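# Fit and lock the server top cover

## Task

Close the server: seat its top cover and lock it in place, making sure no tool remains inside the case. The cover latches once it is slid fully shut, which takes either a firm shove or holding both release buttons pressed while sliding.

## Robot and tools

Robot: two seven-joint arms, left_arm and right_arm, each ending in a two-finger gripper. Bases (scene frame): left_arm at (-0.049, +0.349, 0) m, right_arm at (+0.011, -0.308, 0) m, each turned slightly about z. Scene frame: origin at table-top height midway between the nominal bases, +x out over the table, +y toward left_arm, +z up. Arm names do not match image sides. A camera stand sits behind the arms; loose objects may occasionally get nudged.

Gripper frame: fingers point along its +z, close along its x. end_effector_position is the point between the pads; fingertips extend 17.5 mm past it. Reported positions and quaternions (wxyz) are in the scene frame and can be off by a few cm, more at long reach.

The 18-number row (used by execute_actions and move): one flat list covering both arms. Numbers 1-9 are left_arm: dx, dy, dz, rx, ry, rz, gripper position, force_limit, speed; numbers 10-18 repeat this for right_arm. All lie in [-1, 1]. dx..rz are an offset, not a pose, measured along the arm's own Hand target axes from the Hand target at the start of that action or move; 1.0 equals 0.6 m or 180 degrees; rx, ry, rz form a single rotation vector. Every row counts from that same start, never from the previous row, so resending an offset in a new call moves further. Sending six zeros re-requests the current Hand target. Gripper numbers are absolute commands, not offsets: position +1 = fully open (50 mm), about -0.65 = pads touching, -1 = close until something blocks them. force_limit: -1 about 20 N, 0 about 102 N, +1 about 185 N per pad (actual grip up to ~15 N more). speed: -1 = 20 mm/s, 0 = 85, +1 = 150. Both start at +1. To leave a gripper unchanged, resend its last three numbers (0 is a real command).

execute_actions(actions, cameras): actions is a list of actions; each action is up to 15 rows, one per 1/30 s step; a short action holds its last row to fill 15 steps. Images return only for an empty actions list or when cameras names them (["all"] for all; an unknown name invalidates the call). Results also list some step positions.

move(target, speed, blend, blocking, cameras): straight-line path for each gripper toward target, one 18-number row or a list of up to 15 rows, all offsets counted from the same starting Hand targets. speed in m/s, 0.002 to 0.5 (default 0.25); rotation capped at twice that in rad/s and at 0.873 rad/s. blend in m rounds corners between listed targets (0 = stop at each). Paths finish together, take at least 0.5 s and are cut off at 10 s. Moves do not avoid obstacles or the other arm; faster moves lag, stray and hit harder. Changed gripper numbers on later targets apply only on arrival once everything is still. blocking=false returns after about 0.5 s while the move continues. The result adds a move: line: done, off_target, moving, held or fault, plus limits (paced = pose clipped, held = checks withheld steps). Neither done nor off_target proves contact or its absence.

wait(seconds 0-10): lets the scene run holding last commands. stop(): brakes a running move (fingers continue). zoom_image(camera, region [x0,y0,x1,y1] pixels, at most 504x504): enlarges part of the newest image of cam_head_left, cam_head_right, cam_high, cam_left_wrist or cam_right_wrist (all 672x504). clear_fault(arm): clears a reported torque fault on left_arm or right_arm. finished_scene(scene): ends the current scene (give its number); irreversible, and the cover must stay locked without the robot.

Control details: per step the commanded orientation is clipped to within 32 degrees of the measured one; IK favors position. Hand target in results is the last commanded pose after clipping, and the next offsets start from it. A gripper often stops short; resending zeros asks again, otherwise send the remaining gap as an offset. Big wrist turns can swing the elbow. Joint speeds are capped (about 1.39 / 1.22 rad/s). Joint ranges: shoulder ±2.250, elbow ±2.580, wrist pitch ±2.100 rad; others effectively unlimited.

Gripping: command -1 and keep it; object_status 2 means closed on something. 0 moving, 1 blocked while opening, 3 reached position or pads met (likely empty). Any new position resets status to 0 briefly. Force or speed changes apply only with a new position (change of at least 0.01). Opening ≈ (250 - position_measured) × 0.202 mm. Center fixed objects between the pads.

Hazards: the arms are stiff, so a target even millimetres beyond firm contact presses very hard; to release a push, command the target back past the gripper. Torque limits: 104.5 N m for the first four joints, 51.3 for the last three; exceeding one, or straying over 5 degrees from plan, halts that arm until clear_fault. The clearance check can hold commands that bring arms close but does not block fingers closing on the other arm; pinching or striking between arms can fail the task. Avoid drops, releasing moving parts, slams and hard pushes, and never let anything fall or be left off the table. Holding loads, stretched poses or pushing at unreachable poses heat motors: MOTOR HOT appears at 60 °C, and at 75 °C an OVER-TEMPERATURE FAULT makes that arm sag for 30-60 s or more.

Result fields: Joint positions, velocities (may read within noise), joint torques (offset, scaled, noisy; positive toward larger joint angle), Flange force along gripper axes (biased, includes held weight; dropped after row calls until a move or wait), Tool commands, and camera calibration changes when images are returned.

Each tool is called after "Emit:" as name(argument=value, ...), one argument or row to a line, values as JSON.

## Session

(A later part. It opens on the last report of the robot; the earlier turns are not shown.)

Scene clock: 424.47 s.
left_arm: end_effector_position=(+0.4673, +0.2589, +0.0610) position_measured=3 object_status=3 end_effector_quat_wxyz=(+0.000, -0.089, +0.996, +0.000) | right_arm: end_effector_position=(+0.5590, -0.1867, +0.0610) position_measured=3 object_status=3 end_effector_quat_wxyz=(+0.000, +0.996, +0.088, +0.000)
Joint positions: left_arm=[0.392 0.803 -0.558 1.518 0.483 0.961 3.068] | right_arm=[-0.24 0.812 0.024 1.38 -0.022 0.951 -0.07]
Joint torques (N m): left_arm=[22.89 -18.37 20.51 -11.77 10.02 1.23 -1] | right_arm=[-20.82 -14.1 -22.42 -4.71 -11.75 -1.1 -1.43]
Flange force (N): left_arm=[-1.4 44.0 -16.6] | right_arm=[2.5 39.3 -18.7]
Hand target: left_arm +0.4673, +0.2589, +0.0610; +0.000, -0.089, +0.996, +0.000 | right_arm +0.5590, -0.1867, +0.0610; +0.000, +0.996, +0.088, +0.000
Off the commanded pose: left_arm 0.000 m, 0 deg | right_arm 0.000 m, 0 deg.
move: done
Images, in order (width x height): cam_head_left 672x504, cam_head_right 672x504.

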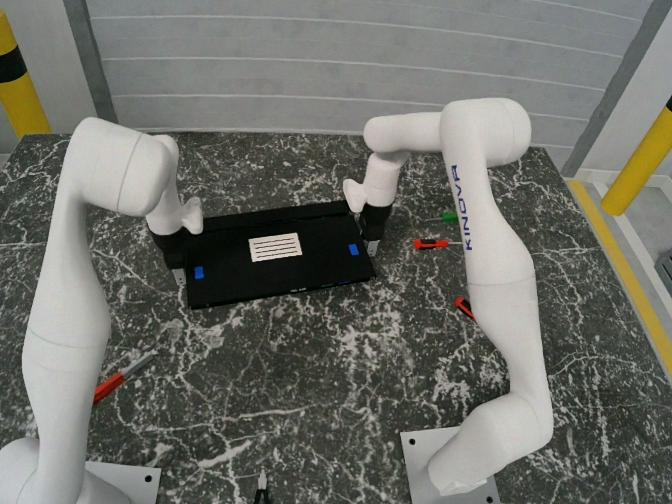

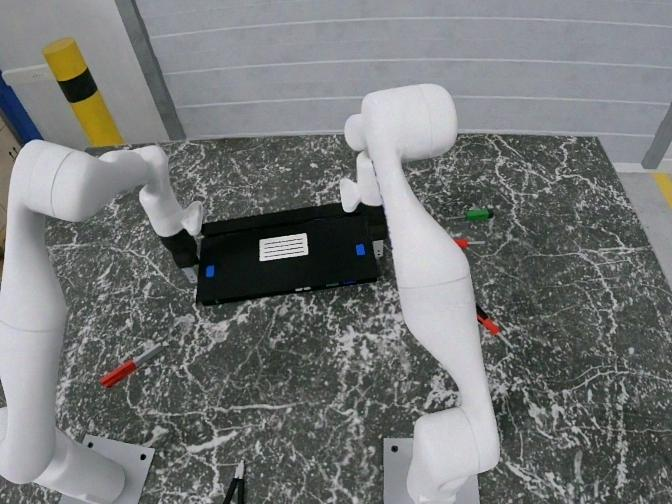

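Emit:
execute_actions(
  actions=[],
  cameras=["cam_high","cam_left_wrist","cam_right_wrist"],
)

Emit:
zoom_image(
  camera="cam_high",
  region=[230, 260, 330, 350],
)

Emit:
zoom_image(
  camera="cam_high",
  region=[340, 270, 440, 360],
)

Scene clock: 429.43 s.
left_arm: end_effector_position=(+0.4673, +0.2589, +0.0610) position_measured=3 object_status=3 end_effector_quat_wxyz=(+0.000, -0.089, +0.996, +0.000) | right_arm: end_effector_position=(+0.5590, -0.1867, +0.0610) position_measured=3 object_status=3 end_effector_quat_wxyz=(+0.000, +0.996, +0.088, -0.001)
Joint positions: left_arm=[0.392 0.803 -0.558 1.518 0.483 0.961 3.068] | right_arm=[-0.24 0.812 0.024 1.38 -0.022 0.951 -0.07]
Joint velocities: within noise
Joint torques (N m): left_arm=[22.85 -18.25 20.43 -11.81 10.04 1.28 -1.01] | right_arm=[-20.9 -13.94 -22.55 -4.65 -11.77 -1.06 -1.44]
Flange force (N): left_arm=[-1.0 44.1 -16.7] | right_arm=[2.3 39.5 -18.9]
Hand target: left_arm +0.4673, +0.2589, +0.0610; +0.000, -0.089, +0.996, +0.000 | right_arm +0.5590, -0.1867, +0.0610; +0.000, +0.996, +0.088, -0.001
Tool commands: left_gripper/position=+1.0 left_gripper/force_limit=+1.0 left_gripper/speed=+1.0 right_gripper/position=+1.0 right_gripper/force_limit=+1.0 right_gripper/speed=+1.0
Off the commanded pose: left_arm 0.000 m, 0 deg | right_arm 0.000 m, 0 deg.
camera_calibration:
cam_left_wrist: T_world_to_cam=[[-0.990095, -0.139122, 0.0189155, 0.49905], [-0.139394, 0.99014, -0.0138538, -0.126277], [-0.0168016, -0.0163532, -0.999725, 0.240603], [0, 0, 0, 1]] pos_world=[0.480547, 0.198395, 0.229348]
cam_right_wrist: T_world_to_cam=[[0.985549, 0.168192, -0.0201426, -0.51879], [0.168497, -0.985595, 0.0145453, -0.229898], [-0.017406, -0.0177291, -0.999691, 0.233804], [0, 0, 0, 1]] pos_world=[0.554099, -0.135185, 0.226626]
Images, in order (width x height): cam_high 672x504, cam_left_wrist 672x504, cam_right_wrist 672x504.

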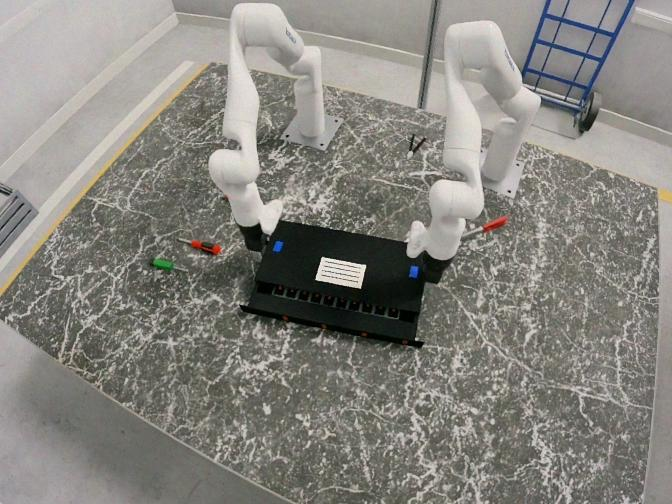

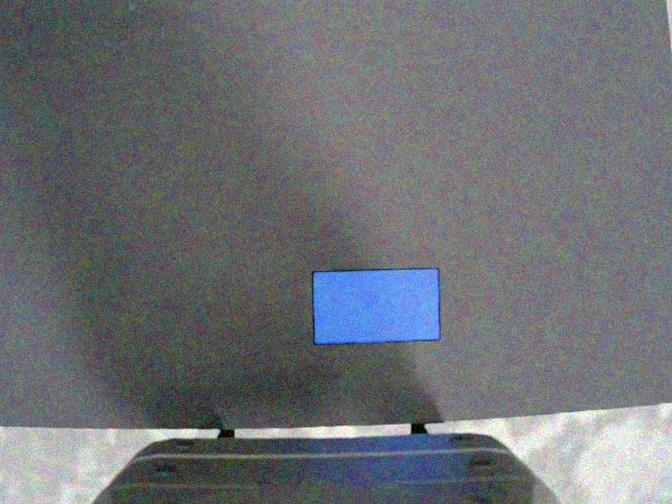

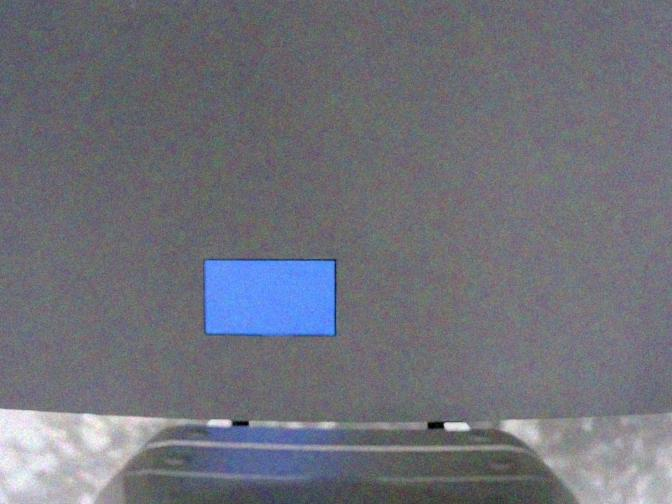

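Scaled by 5.040 from the camera's 672x504 image, which has a finer 960x720 frame.

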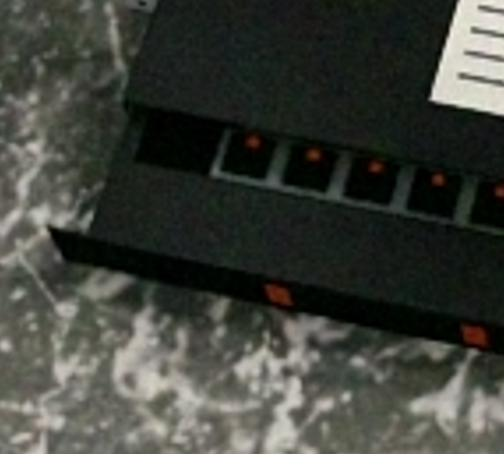

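Scaled by 5.040 from the camera's 672x504 image, which has a finer 960x720 frame.

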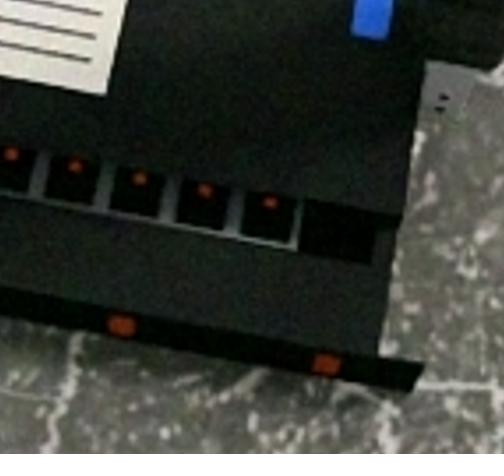

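Emit:
move(
  target=[
    [0,0,-0.005,0,0,0,1,1,1,0,0,-0.005,0,0,0,1,1,1],
    [-0.0027,0,-0.005,0,0,-0.0047,1,1,1,0.014,0,-0.005,0,0,-0.0047,1,1,1],
    [-0.0027,0,0.0017,0,0,-0.0047,1,1,1,0.014,0,0.0017,0,0,-0.0047,1,1,1],
  ],
  speed=[0.02,0.02,0.012],
)

Scene clock: 445.37 s.
left_arm: end_effector_position=(+0.4689, +0.2592, +0.0600) position_measured=3 object_status=3 end_effector_quat_wxyz=(+0.000, -0.096, +0.995, +0.000) | right_arm: end_effector_position=(+0.5673, -0.1852, +0.0599) position_measured=3 object_status=3 end_effector_quat_wxyz=(+0.000, +0.995, +0.095, -0.001)
Joint positions: left_arm=[0.392 0.808 -0.56 1.513 0.487 0.963 3.08] | right_arm=[-0.237 0.83 0.021 1.344 -0.02 0.969 -0.056]
Joint torques (N m): left_arm=[23.8 -26.44 19.28 -12.94 9.77 3.07 -1.05] | right_arm=[-18.35 -25.85 -19.42 -11.93 -10.54 -2.45 -1.34]
Flange force (N): left_arm=[-8.7 43.1 1.2] | right_arm=[-4.0 34.4 0.4]
Hand target: left_arm +0.4689, +0.2592, +0.0600; +0.000, -0.096, +0.995, +0.000 | right_arm +0.5673, -0.1852, +0.0599; +0.000, +0.995, +0.095, -0.001
Off the commanded pose: left_arm 0.000 m, 0 deg | right_arm 0.000 m, 0 deg.
move: done

Emit:
move(
  target=[
    [0,-0.0005,0.005,0,0,0,1,1,1,0,-0.0005,0.005,0,0,0,1,1,1],
  ],
  speed=0.012,
  cameras=["cam_high"],
)

Emit:
zoom_image(
  camera="cam_high",
  region=[230, 230, 440, 360],
)

Scene clock: 448.60 s.
left_arm: end_effector_position=(+0.4690, +0.2590, +0.0570) position_measured=3 object_status=3 end_effector_quat_wxyz=(+0.000, -0.096, +0.995, +0.000) | right_arm: end_effector_position=(+0.5672, -0.1849, +0.0569) position_measured=3 object_status=3 end_effector_quat_wxyz=(+0.000, +0.995, +0.095, -0.001)
Joint positions: left_arm=[0.391 0.813 -0.558 1.515 0.49 0.957 3.078] | right_arm=[-0.237 0.834 0.021 1.346 -0.02 0.963 -0.057]
Joint torques (N m): left_arm=[25.24 -21.42 22.07 -9.5 9.95 4.44 -1.12] | right_arm=[-19.54 -22.22 -20.64 -12.04 -11.1 -3.96 -1.42]
Flange force (N): left_arm=[-12.1 44.5 -7.8] | right_arm=[-8.0 36.8 -7.9]
Hand target: left_arm +0.4690, +0.2590, +0.0570; +0.000, -0.096, +0.995, +0.000 | right_arm +0.5672, -0.1849, +0.0569; +0.000, +0.995, +0.095, -0.001
Off the commanded pose: left_arm 0.000 m, 0 deg | right_arm 0.000 m, 0 deg.
move: done
Images, in order (width x height): cam_high 672x504.

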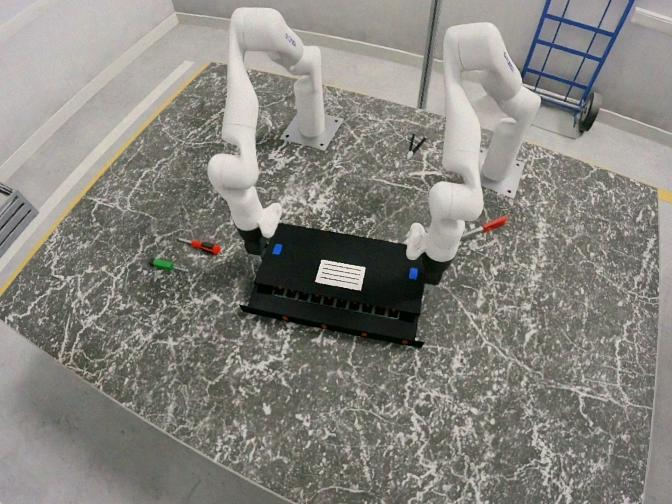

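Scaled by 2.400 from the camera's 672x504 image, which has a finer 960x720 frame.

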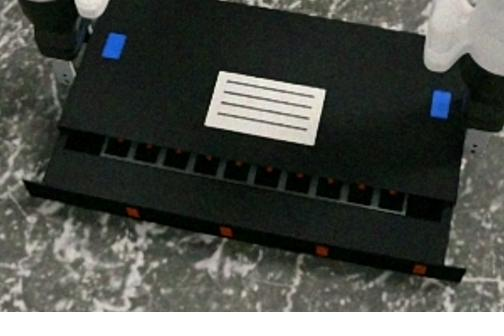

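Emit:
move(
  target=[
    [0,0,-0.0045,0,0,0,1,1,1,0,0,-0.0045,0,0,0,1,1,1],
    [-0.0038,0,-0.0045,0,0,-0.0022,1,1,1,0.0095,0,-0.0045,0,0,-0.0022,1,1,1],
    [-0.0038,0,0.0025,0,0,-0.0022,1,1,1,0.0095,0,0.0025,0,0,-0.0022,1,1,1],
  ],
  speed=[0.02,0.02,0.012],
)

Scene clock: 457.90 s.
left_arm: end_effector_position=(+0.4712, +0.2593, +0.0554) position_measured=3 object_status=3 end_effector_quat_wxyz=(+0.000, -0.100, +0.995, +0.000) | right_arm: end_effector_position=(+0.5727, -0.1839, +0.0552) position_measured=3 object_status=3 end_effector_quat_wxyz=(+0.000, +0.995, +0.098, -0.001)
Joint positions: left_arm=[0.389 0.819 -0.559 1.508 0.493 0.959 3.084] | right_arm=[-0.236 0.848 0.02 1.322 -0.019 0.973 -0.05]
Joint torques (N m): left_arm=[22.49 -27 18.74 -13.92 12.06 2.13 1.3] | right_arm=[-18.2 -25.4 -19.43 -9.71 -10.57 -0.95 -1.25]
Flange force (N): left_arm=[-5.8 46.2 -0.2] | right_arm=[0.5 33.6 0.9]
Hand target: left_arm +0.4712, +0.2594, +0.0555; +0.000, -0.100, +0.995, +0.000 | right_arm +0.5728, -0.1838, +0.0554; +0.000, +0.995, +0.098, -0.001
Off the commanded pose: left_arm 0.000 m, 0 deg | right_arm 0.000 m, 0 deg.
move: done

Emit:
move(
  target=[
    [0,0,0.0058,0,0,0,1,1,1,0,0,0.0058,0,0,0,1,1,1],
  ],
  speed=0.012,
  cameras=["all"],
)

Emit:
zoom_image(
  camera="cam_high",
  region=[230, 230, 440, 360],
)

Scene clock: 460.57 s.
left_arm: end_effector_position=(+0.4712, +0.2594, +0.0520) position_measured=3 object_status=3 end_effector_quat_wxyz=(+0.000, -0.100, +0.995, +0.000) | right_arm: end_effector_position=(+0.5728, -0.1838, +0.0520) position_measured=3 object_status=3 end_effector_quat_wxyz=(+0.000, +0.995, +0.098, -0.001)
Joint positions: left_arm=[0.387 0.824 -0.557 1.51 0.497 0.951 3.081] | right_arm=[-0.236 0.852 0.02 1.325 -0.019 0.966 -0.05]
Joint torques (N m): left_arm=[22.64 -19.82 20.57 -12.43 12.48 0.72 1.42] | right_arm=[-19.2 -23.13 -20.27 -8.65 -10.75 -0.92 -1.3]
Flange force (N): left_arm=[-2.3 48.0 -16.7] | right_arm=[0.6 35.4 -3.1]
Hand target: left_arm +0.4712, +0.2594, +0.0520; +0.000, -0.100, +0.995, +0.000 | right_arm +0.5728, -0.1838, +0.0520; +0.000, +0.995, +0.098, -0.001
Off the commanded pose: left_arm 0.000 m, 0 deg | right_arm 0.000 m, 0 deg.
move: done
camera_calibration:
cam_left_wrist: T_world_to_cam=[[-0.98684, -0.160591, 0.0189217, 0.507184], [-0.160863, 0.986879, -0.0138599, -0.115365], [-0.0164477, -0.0167213, -0.999725, 0.231608], [0, 0, 0, 1]] pos_world=[0.485761, 0.199173, 0.220348]
cam_right_wrist: T_world_to_cam=[[0.981677, 0.189491, -0.0200804, -0.526916], [0.189796, -0.981715, 0.0145669, -0.240794], [-0.0169529, -0.0181112, -0.999692, 0.224768], [0, 0, 0, 1]] pos_world=[0.566773, -0.132474, 0.217626]

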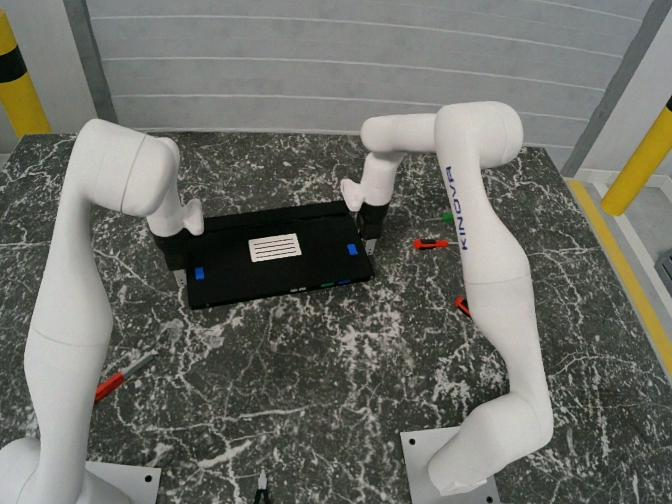

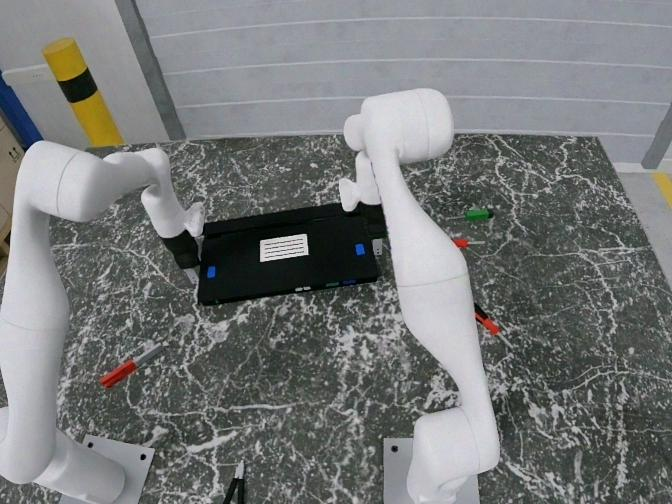

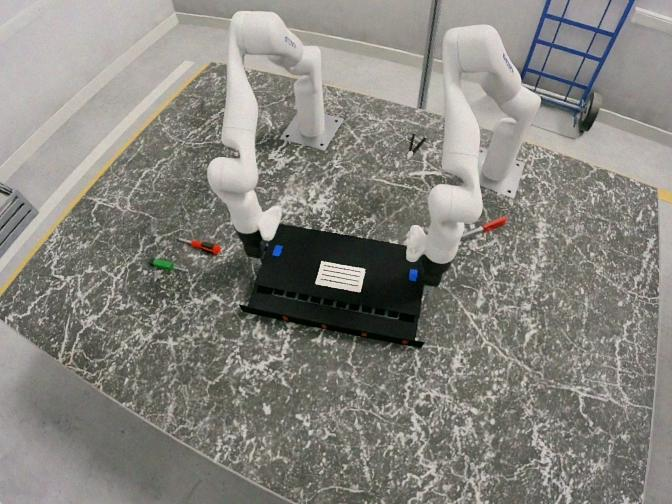

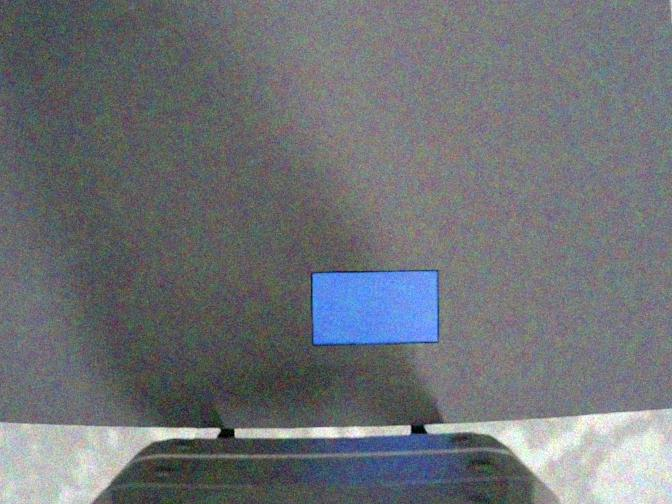

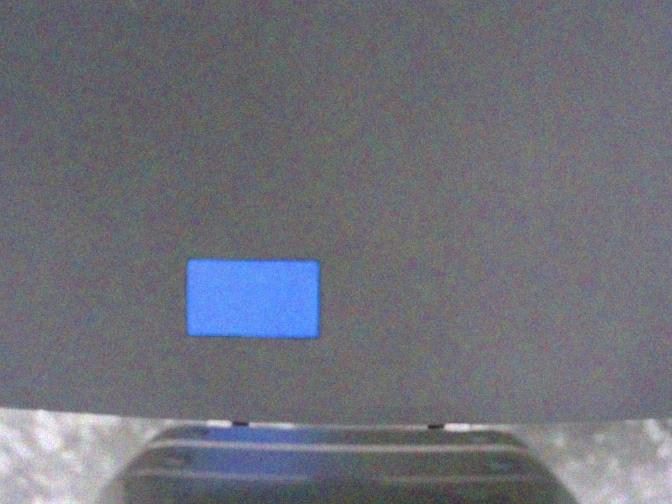

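Scaled by 2.400 from the camera's 672x504 image, which has a finer 960x720 frame.

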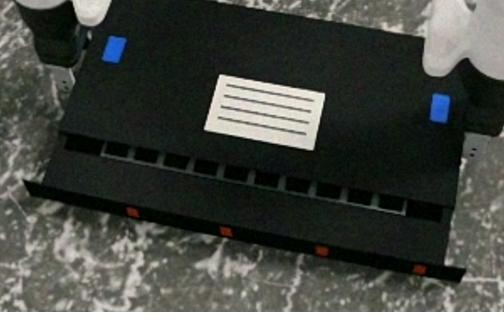

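Emit:
move(
  target=[
    [0,0,-0.0025,0,0,0.0078,1,1,1,-0.005,0,-0.0025,0,0,0.0025,1,1,1],
    [0,0,0.0017,0,0,0.0078,1,1,1,-0.005,0,0.0017,0,0,0.0025,1,1,1],
  ],
  speed=[0.015,0.01],
  cameras=["cam_left_wrist","cam_right_wrist"],
)

Scene clock: 475.53 s.
left_arm: end_effector_position=(+0.4713, +0.2594, +0.0511) position_measured=3 object_status=3 end_effector_quat_wxyz=(+0.000, -0.087, +0.996, +0.000) | right_arm: end_effector_position=(+0.5699, -0.1844, +0.0510) position_measured=3 object_status=3 end_effector_quat_wxyz=(+0.000, +0.996, +0.094, +0.000)
Joint positions: left_arm=[0.384 0.824 -0.55 1.511 0.492 0.947 3.06] | right_arm=[-0.237 0.848 0.021 1.339 -0.02 0.956 -0.058]
Joint torques (N m): left_arm=[26.81 -19 24.5 -13.68 11.73 1.15 -1.21] | right_arm=[-18.76 -19.99 -19.93 -6.96 -10.42 -0.81 -1.23]
Flange force (N): left_arm=[0.3 51.7 -18.4] | right_arm=[1.8 34.6 -8.3]
Hand target: left_arm +0.4712, +0.2594, +0.0510; +0.000, -0.087, +0.996, +0.000 | right_arm +0.5699, -0.1844, +0.0509; +0.000, +0.996, +0.094, -0.001
Off the commanded pose: left_arm 0.000 m, 0 deg | right_arm 0.000 m, 0 deg.
move: done
camera_calibration:
cam_left_wrist: T_world_to_cam=[[-0.990475, -0.136419, 0.0186875, 0.502736], [-0.136686, 0.990518, -0.0138472, -0.12766], [-0.0166213, -0.0162696, -0.999729, 0.230674], [0, 0, 0, 1]] pos_world=[0.484332, 0.198785, 0.219449]
cam_right_wrist: T_world_to_cam=[[0.983158, 0.181647, -0.0200992, -0.526227], [0.181953, -0.983199, 0.0145963, -0.236609], [-0.0171101, -0.0180076, -0.999691, 0.223818], [0, 0, 0, 1]] pos_world=[0.564246, -0.133015, 0.216626]
Images, in order (width x height): cam_left_wrist 672x504, cam_right_wrist 672x504.

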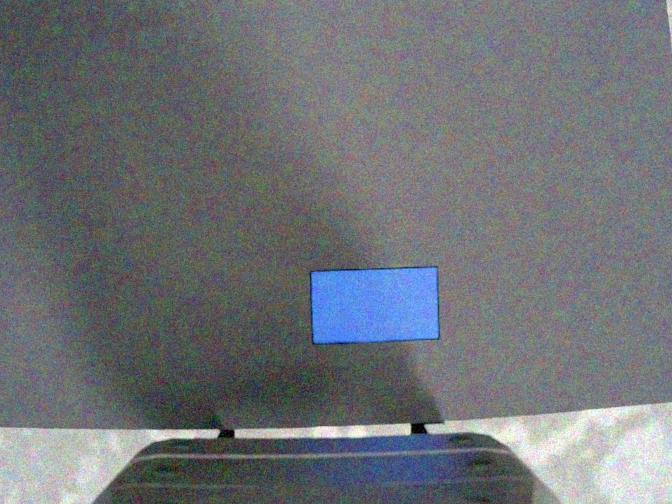

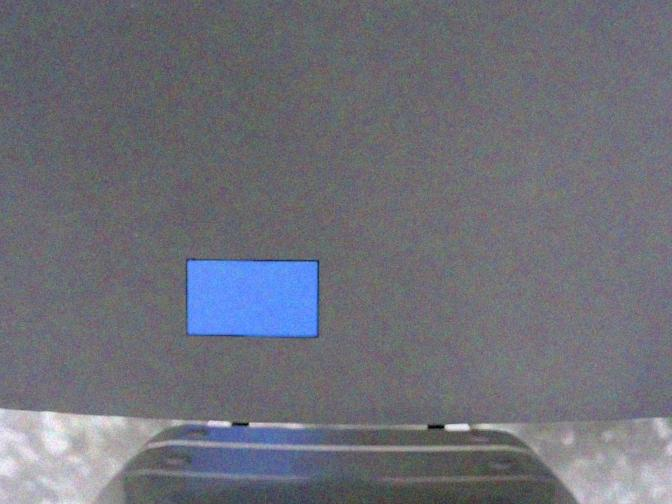

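Emit:
move(
  target=[
    [-0.0033,0,0,0,0,0,1,1,1,0.0033,0,0,0,0,0,1,1,1],
  ],
  speed=0.01,
)

Emit:
move(
  target=[
    [-0.0033,0,0,0,0,0,1,1,1,0.0033,0,0,0,0,0,1,1,1],
  ],
  speed=0.01,
  cameras=["all"],
)

Emit:
zoom_image(
  camera="cam_high",
  region=[230, 230, 440, 360],
)

Emit:
zoom_image(
  camera="cam_head_right",
  region=[180, 190, 400, 320],
)

Scene clock: 480.40 s.
left_arm: end_effector_position=(+0.4731, +0.2597, +0.0510) position_measured=3 object_status=3 end_effector_quat_wxyz=(+0.000, -0.087, +0.996, +0.000) | right_arm: end_effector_position=(+0.5718, -0.1840, +0.0509) position_measured=3 object_status=3 end_effector_quat_wxyz=(+0.000, +0.996, +0.095, -0.001)
Joint positions: left_arm=[0.381 0.828 -0.55 1.504 0.492 0.951 3.06] | right_arm=[-0.236 0.852 0.021 1.33 -0.02 0.961 -0.058]
Joint torques (N m): left_arm=[24.54 -21.89 21.61 -19.59 12.1 -2.85 -1.16] | right_arm=[-20.74 -25.78 -21.79 -11.5 -11.63 -2.21 -1.47]
Flange force (N): left_arm=[12.6 51.4 -17.3] | right_arm=[-3.2 38.5 0.0]
Hand target: left_arm +0.4731, +0.2597, +0.0510; +0.000, -0.087, +0.996, +0.000 | right_arm +0.5718, -0.1840, +0.0509; +0.000, +0.996, +0.094, -0.001
Off the commanded pose: left_arm 0.000 m, 0 deg | right_arm 0.000 m, 0 deg.
move: done

Scene clock: 481.10 s.
left_arm: end_effector_position=(+0.4751, +0.2600, +0.0510) position_measured=3 object_status=3 end_effector_quat_wxyz=(+0.000, -0.087, +0.996, +0.000) | right_arm: end_effector_position=(+0.5738, -0.1836, +0.0509) position_measured=3 object_status=3 end_effector_quat_wxyz=(+0.000, +0.996, +0.094, -0.001)
Joint positions: left_arm=[0.379 0.831 -0.55 1.496 0.492 0.955 3.061] | right_arm=[-0.236 0.856 0.021 1.321 -0.02 0.966 -0.057]
Joint torques (N m): left_arm=[25 -24.19 21.43 -19.1 11.91 -1.74 -1.15] | right_arm=[-20.69 -25.92 -21.74 -11.34 -11.58 -2.04 -1.47]
Flange force (N): left_arm=[8.8 50.8 -11.5] | right_arm=[-2.7 38.3 0.3]
Hand target: left_arm +0.4751, +0.2601, +0.0510; +0.000, -0.087, +0.996, +0.000 | right_arm +0.5738, -0.1837, +0.0509; +0.000, +0.996, +0.094, -0.001
Off the commanded pose: left_arm 0.000 m, 0 deg | right_arm 0.000 m, 0 deg.
move: done
camera_calibration:
cam_left_wrist: T_world_to_cam=[[-0.990469, -0.136417, 0.0189982, 0.506526], [-0.13669, 0.990516, -0.0139052, -0.127821], [-0.0169211, -0.0163696, -0.999723, 0.230813], [0, 0, 0, 1]] pos_world=[0.488132, 0.199486, 0.219348]
cam_right_wrist: T_world_to_cam=[[0.983141, 0.181745, -0.020082, -0.53017], [0.182049, -0.983183, 0.0144974, -0.236661], [-0.0171094, -0.0179089, -0.999693, 0.22391], [0, 0, 0, 1]] pos_world=[0.568146, -0.132315, 0.216626]

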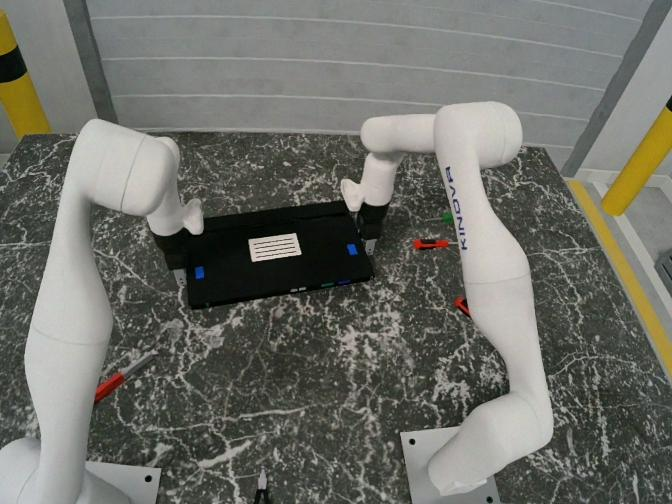

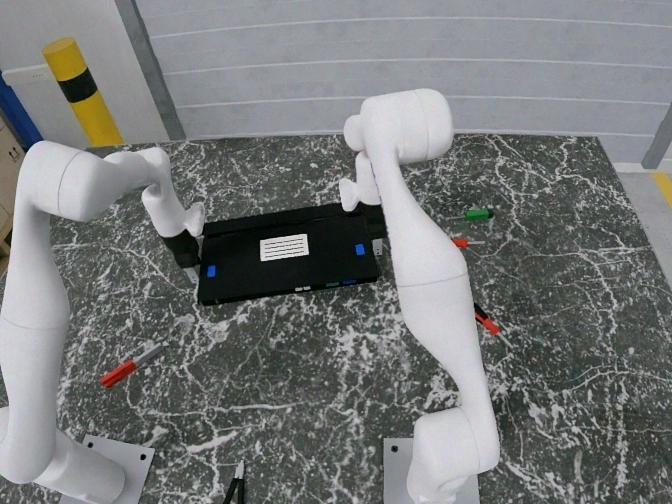

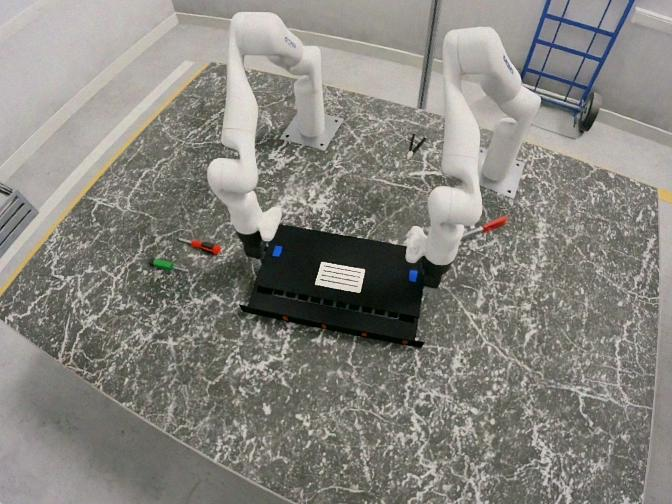

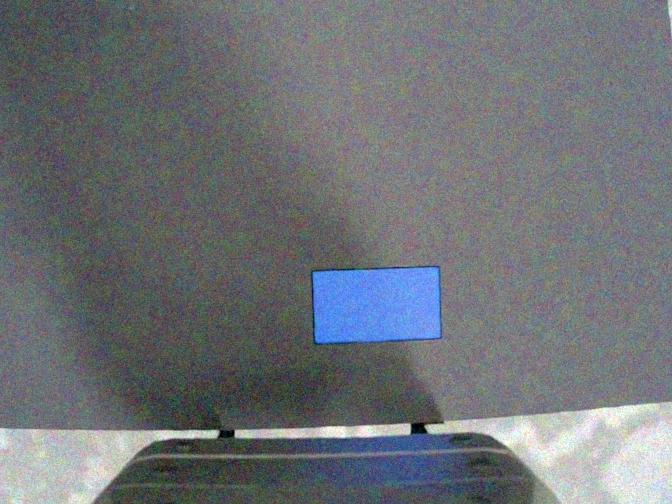

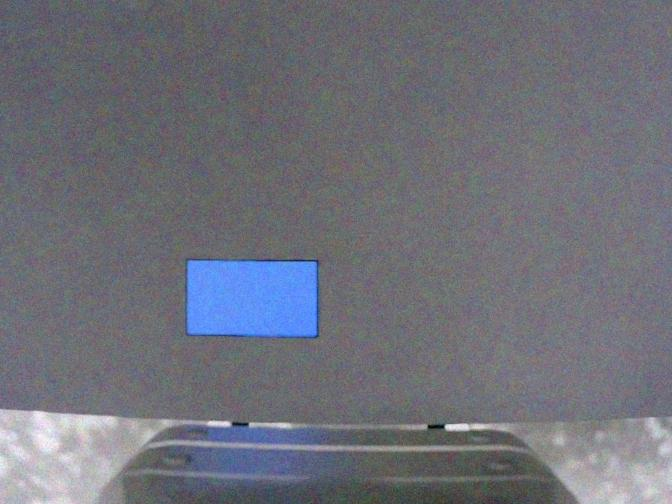

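Scaled by 2.400 from the camera's 672x504 image, which has a finer 960x720 frame.

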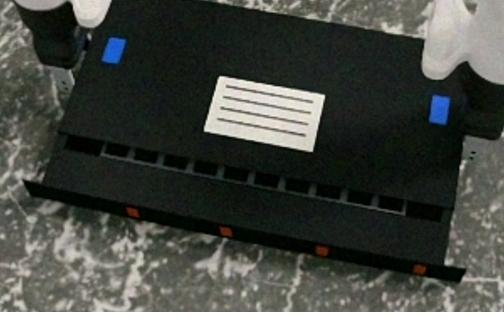

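Scaled by 2.291 from the camera's 672x504 image, which has a finer 960x720 frame.

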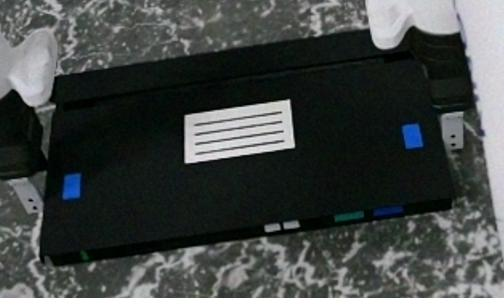

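Emit:
move(
  target=[
    [0.005,0,0,0,0,-0.0022,1,1,1,0,0,0,0,0,-0.0022,1,1,1],
  ],
  speed=0.01,
  cameras=["cam_left_wrist"],
)

Scene clock: 486.07 s.
left_arm: end_effector_position=(+0.4722, +0.2596, +0.0510) position_measured=3 object_status=3 end_effector_quat_wxyz=(+0.000, -0.091, +0.996, +0.000) | right_arm: end_effector_position=(+0.5737, -0.1837, +0.0509) position_measured=3 object_status=3 end_effector_quat_wxyz=(+0.000, +0.995, +0.098, -0.001)
Joint positions: left_arm=[0.384 0.826 -0.551 1.508 0.494 0.95 3.066] | right_arm=[-0.235 0.856 0.02 1.321 -0.019 0.966 -0.051]
Joint torques (N m): left_arm=[26.74 -26.43 22.5 -11.12 10.29 5.12 -1.22] | right_arm=[-19.43 -26.84 -20.34 -12.37 -10.88 -2.49 -1.37]
Flange force (N): left_arm=[-13.9 46.3 1.7] | right_arm=[-4.8 35.9 1.5]
Hand target: left_arm +0.4721, +0.2596, +0.0510; +0.000, -0.091, +0.996, +0.000 | right_arm +0.5738, -0.1837, +0.0509; +0.000, +0.995, +0.098, -0.001
Off the commanded pose: left_arm 0.000 m, 0 deg | right_arm 0.000 m, 0 deg.
move: done
camera_calibration:
cam_left_wrist: T_world_to_cam=[[-0.989509, -0.14324, 0.0188411, 0.504961], [-0.143508, 0.989553, -0.0137689, -0.124312], [-0.016672, -0.0163282, -0.999728, 0.230636], [0, 0, 0, 1]] pos_world=[0.485669, 0.19911, 0.219348]
Images, in order (width x height): cam_left_wrist 672x504.

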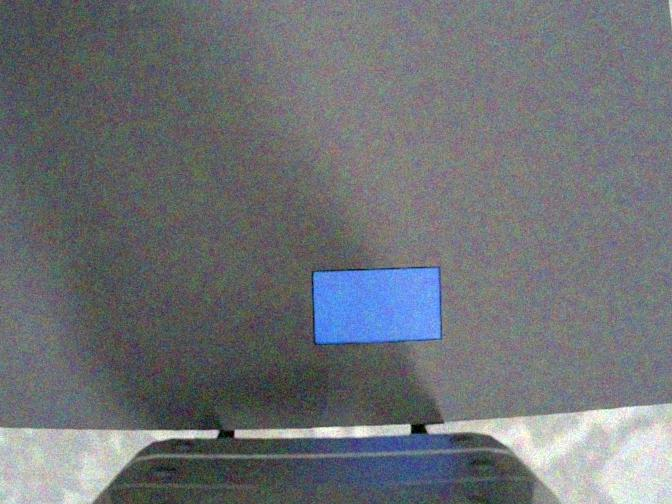

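Emit:
move(
  target=[
    [0,0,0.0042,0,0,0,1,1,1,0,0,0.0042,0,0,0,1,1,1],
  ],
  speed=0.01,
  cameras=["cam_high"],
)

Emit:
zoom_image(
  camera="cam_high",
  region=[230, 230, 440, 360],
)

Scene clock: 492.97 s.
left_arm: end_effector_position=(+0.4721, +0.2595, +0.0485) position_measured=3 object_status=3 end_effector_quat_wxyz=(+0.000, -0.091, +0.996, +0.000) | right_arm: end_effector_position=(+0.5738, -0.1836, +0.0484) position_measured=3 object_status=3 end_effector_quat_wxyz=(+0.000, +0.995, +0.098, +0.000)
Joint positions: left_arm=[0.383 0.83 -0.55 1.51 0.496 0.944 3.064] | right_arm=[-0.235 0.859 0.02 1.323 -0.019 0.96 -0.051]
Joint torques (N m): left_arm=[26.59 -18.27 24.45 -12.79 11.42 1.52 -1.24] | right_arm=[-19.79 -15.26 -20.89 -5.28 -10.78 -1.33 -1.34]
Flange force (N): left_arm=[-1.2 50.7 -19.4] | right_arm=[0.8 36.4 -17.6]
Hand target: left_arm +0.4721, +0.2595, +0.0485; +0.000, -0.091, +0.996, +0.000 | right_arm +0.5737, -0.1836, +0.0484; +0.000, +0.995, +0.098, -0.001
Off the commanded pose: left_arm 0.000 m, 0 deg | right_arm 0.000 m, 0 deg.
move: done
Images, in order (width x height): cam_high 672x504.

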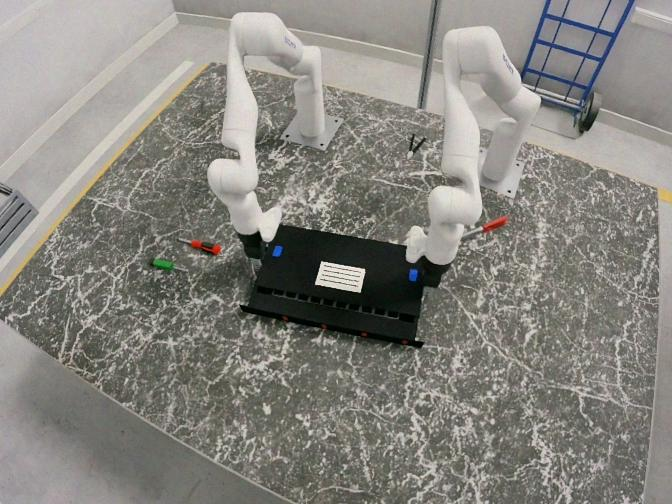

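Scaled by 2.400 from the camera's 672x504 image, which has a finer 960x720 frame.

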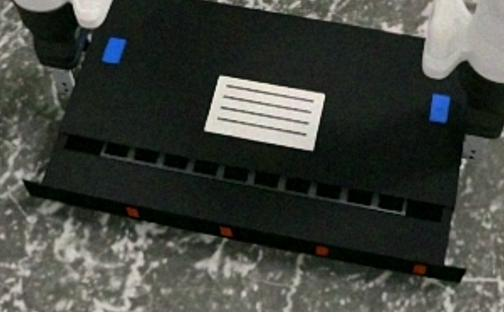

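Emit:
move(
  target=[
    [0,0,-0.0007,0,0,0,1,1,1,0,0,-0.0007,0,0,0,1,1,1],
    [-0.0133,0,-0.0007,0,0,0,1,1,1,0.0133,0,-0.0007,0,0,0,1,1,1],
  ],
  speed=[0.01,0.02],
  cameras=["all"],
)

Emit:
zoom_image(
  camera="cam_high",
  region=[230, 230, 440, 360],
)

Scene clock: 499.10 s.
left_arm: end_effector_position=(+0.4800, +0.2610, +0.0489) position_measured=3 object_status=3 end_effector_quat_wxyz=(+0.000, -0.091, +0.996, +0.000) | right_arm: end_effector_position=(+0.5815, -0.1820, +0.0488) position_measured=3 object_status=3 end_effector_quat_wxyz=(+0.000, +0.995, +0.098, -0.001)
Joint positions: left_arm=[0.373 0.843 -0.549 1.479 0.496 0.961 3.066] | right_arm=[-0.234 0.875 0.02 1.287 -0.019 0.981 -0.051]
Joint torques (N m): left_arm=[24.6 -28.52 19.68 -16.19 10.51 1.28 -1.06] | right_arm=[-20.93 -26.41 -21.46 -12 -11.07 -2.43 -0.92]
Flange force (N): left_arm=[-2.7 45.7 1.1] | right_arm=[-4.5 37.2 0.2]
Hand target: left_arm +0.4800, +0.2610, +0.0489; +0.000, -0.091, +0.996, +0.000 | right_arm +0.5816, -0.1821, +0.0488; +0.000, +0.995, +0.098, -0.001
Off the commanded pose: left_arm 0.000 m, 0 deg | right_arm 0.000 m, 0 deg.
move: done
camera_calibration:
cam_left_wrist: T_world_to_cam=[[-0.989521, -0.143141, 0.0189537, 0.512881], [-0.143413, 0.989566, -0.0138558, -0.124637], [-0.0167726, -0.0164288, -0.999724, 0.228759], [0, 0, 0, 1]] pos_world=[0.493468, 0.20051, 0.217248]
cam_right_wrist: T_world_to_cam=[[0.98185, 0.188587, -0.0201506, -0.536137], [0.188892, -0.981892, 0.0144554, -0.240232], [-0.0170596, -0.0179993, -0.999692, 0.221924], [0, 0, 0, 1]] pos_world=[0.57557, -0.130779, 0.214525]

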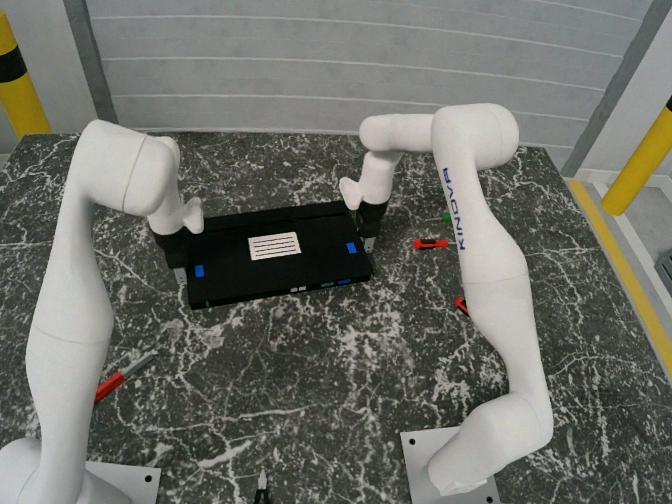

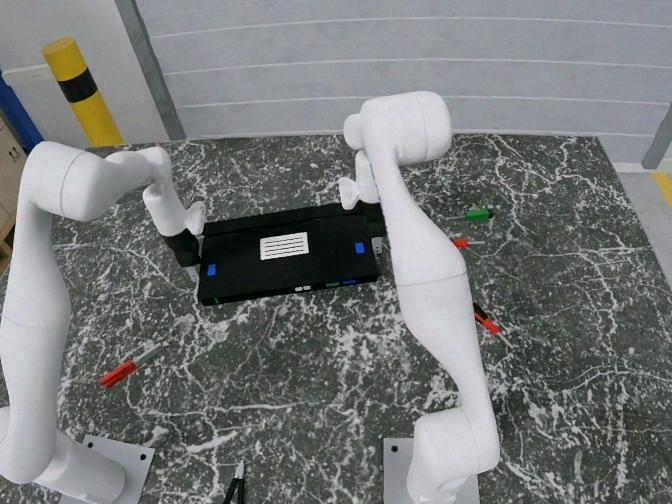

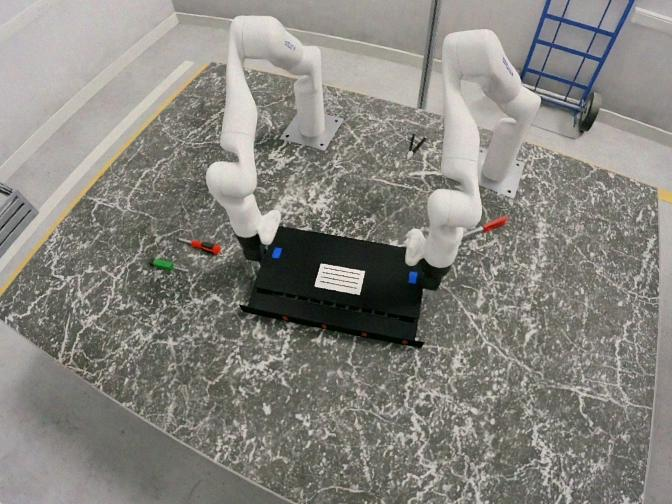

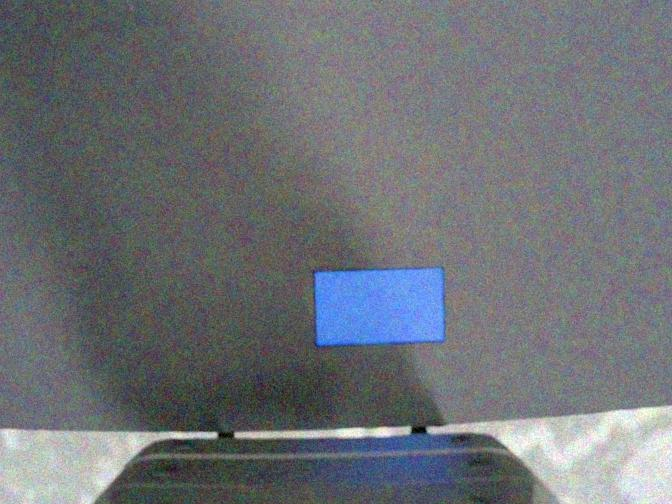

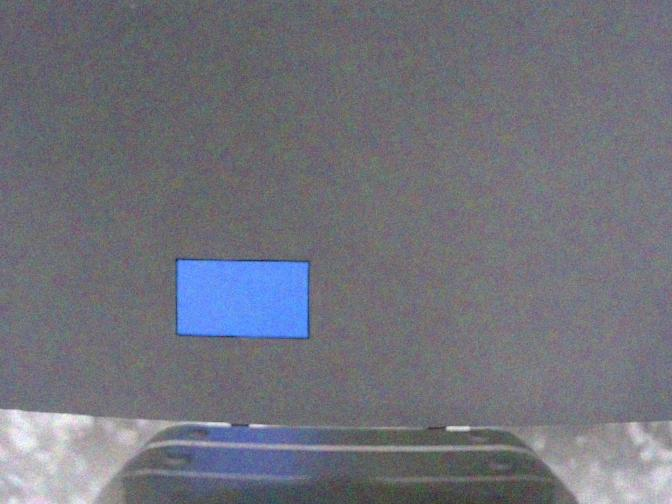

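Scaled by 2.400 from the camera's 672x504 image, which has a finer 960x720 frame.

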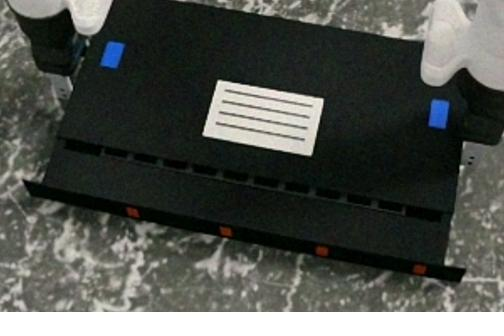

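Emit:
move(
  target=[
    [0,0.0417,0,0,0,0,1,1,1,0,0.0417,0,0,0,0,1,1,1],
    [0,0.0417,-0.1352,0,0,0,1,1,1,0,0.0417,-0.1352,0,0,0,1,1,1],
    [0.2017,-0.125,-0.1352,0,0,0,-0.6,-0.5,0,-0.2167,-0.125,-0.1352,0,0,0.0061,-0.6,-0.5,0],
    [0.2017,-0.125,-0.03,0,0,0,-0.6,-0.5,0,-0.2167,-0.125,-0.03,0,0,0.0061,-0.6,-0.5,0],
    [0.2017,-0.125,-0.0118,0,0,0,-0.6,-0.5,0,-0.2167,-0.125,-0.0118,0,0,0.0061,-0.6,-0.5,0],
  ],
  speed=[0.05,0.2,0.2,0.15,0.05],
  blend=[0.004,0.02,0,0.005,0],
  cameras=["all"],
)

Emit:
zoom_image(
  camera="cam_high",
  region=[230, 210, 440, 360],
)

Emit:
zoom_image(
  camera="cam_head_right",
  region=[180, 190, 400, 320],
)

Scene clock: 513.87 s.
left_arm: end_effector_position=(+0.3745, +0.1653, +0.0561) position_measured=242 object_status=3 end_effector_quat_wxyz=(+0.000, -0.091, +0.996, +0.000) | right_arm: end_effector_position=(+0.4395, -0.1339, +0.0561) position_measured=242 object_status=3 end_effector_quat_wxyz=(+0.000, +0.996, +0.088, +0.000)
Joint positions: left_arm=[0.66 0.704 -0.555 1.756 0.485 0.822 3.254] | right_arm=[-0.406 0.644 0.003 1.768 -0.004 0.73 -0.259]
Joint torques (N m): left_arm=[1.83 -18.66 -1.9 -5.94 0.14 0.14 0.28] | right_arm=[0.77 -17.77 0.07 -5.66 0.16 -0.19 -0.08]
Flange force (N): left_arm=[-3.4 3.3 -0.2] | right_arm=[0.6 -1.9 -3.5]
Hand target: left_arm +0.3745, +0.1653, +0.0560; +0.000, -0.091, +0.996, +0.000 | right_arm +0.4395, -0.1339, +0.0561; +0.000, +0.996, +0.088, -0.001
Off the commanded pose: left_arm 0.000 m, 0 deg | right_arm 0.000 m, 0 deg.
move: done
camera_calibration:
cam_left_wrist: T_world_to_cam=[[-0.989508, -0.14324, 0.0188554, 0.394778], [-0.14351, 0.989552, -0.0138678, -0.0449103], [-0.016672, -0.0164282, -0.999726, 0.232579], [0, 0, 0, 1]] pos_world=[0.388069, 0.10481, 0.224448]
cam_right_wrist: T_world_to_cam=[[0.985292, 0.1697, -0.0200592, -0.409669], [0.170004, -0.985336, 0.014553, -0.158362], [-0.0172954, -0.0177491, -0.999693, 0.227709], [0, 0, 0, 1]] pos_world=[0.434504, -0.0824776, 0.221726]

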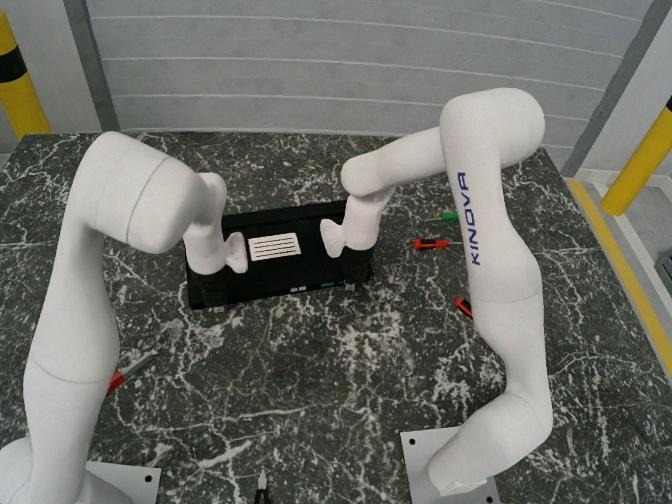

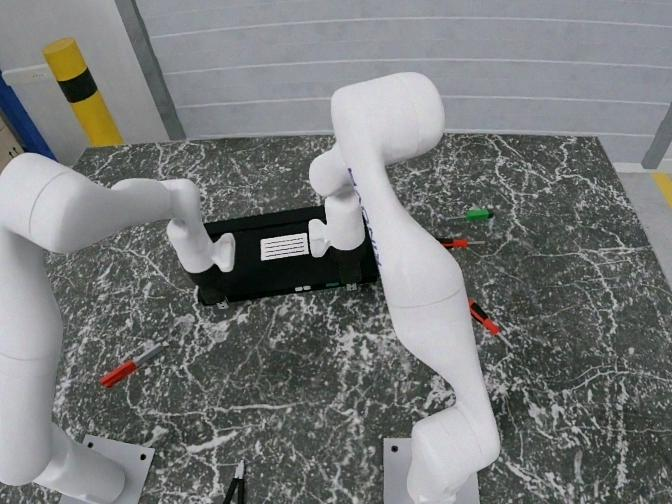

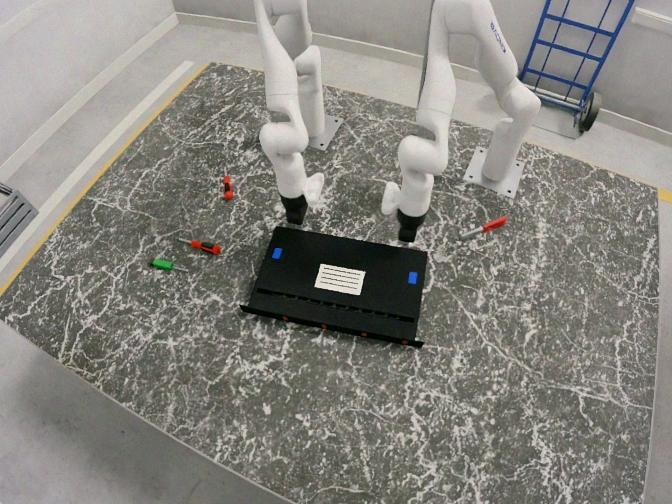

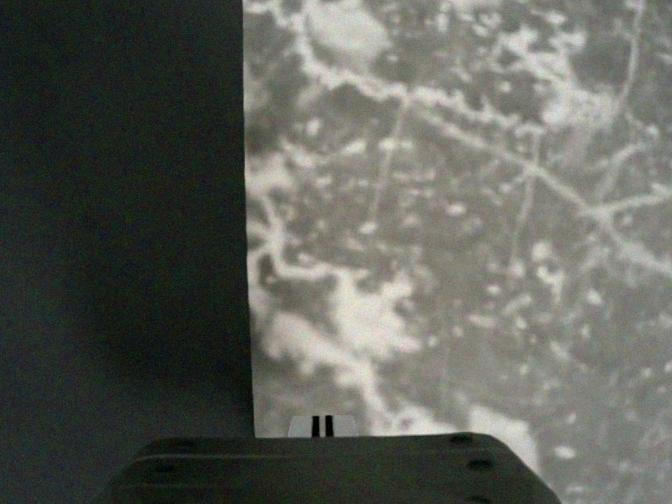

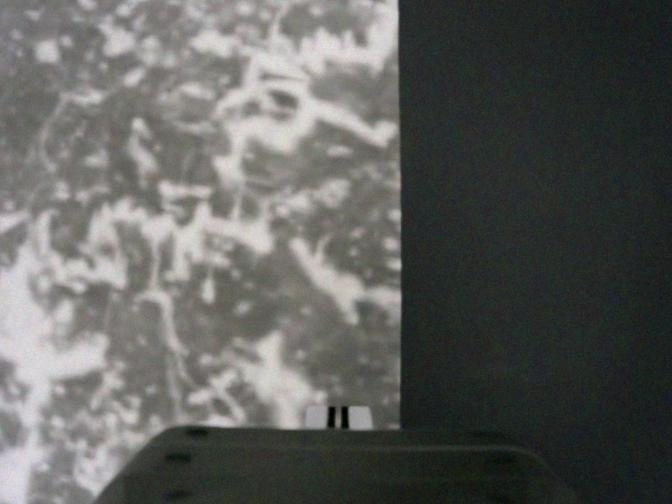

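Scaled by 2.400 from the camera's 672x504 image, which has a finer 960x720 frame.

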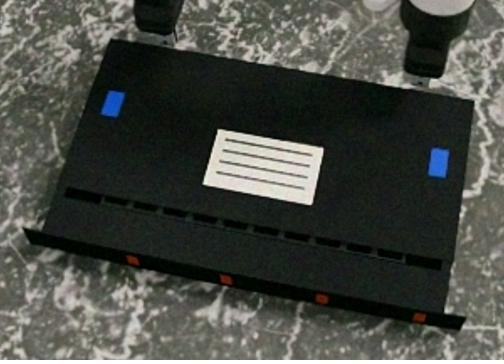

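Scaled by 2.291 from the camera's 672x504 image, which has a finer 960x720 frame.

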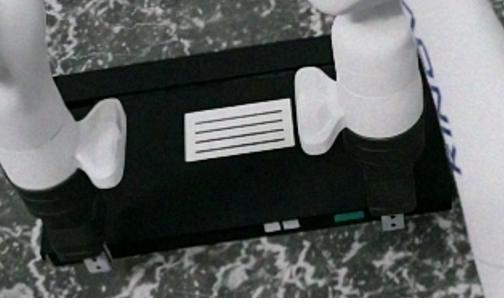

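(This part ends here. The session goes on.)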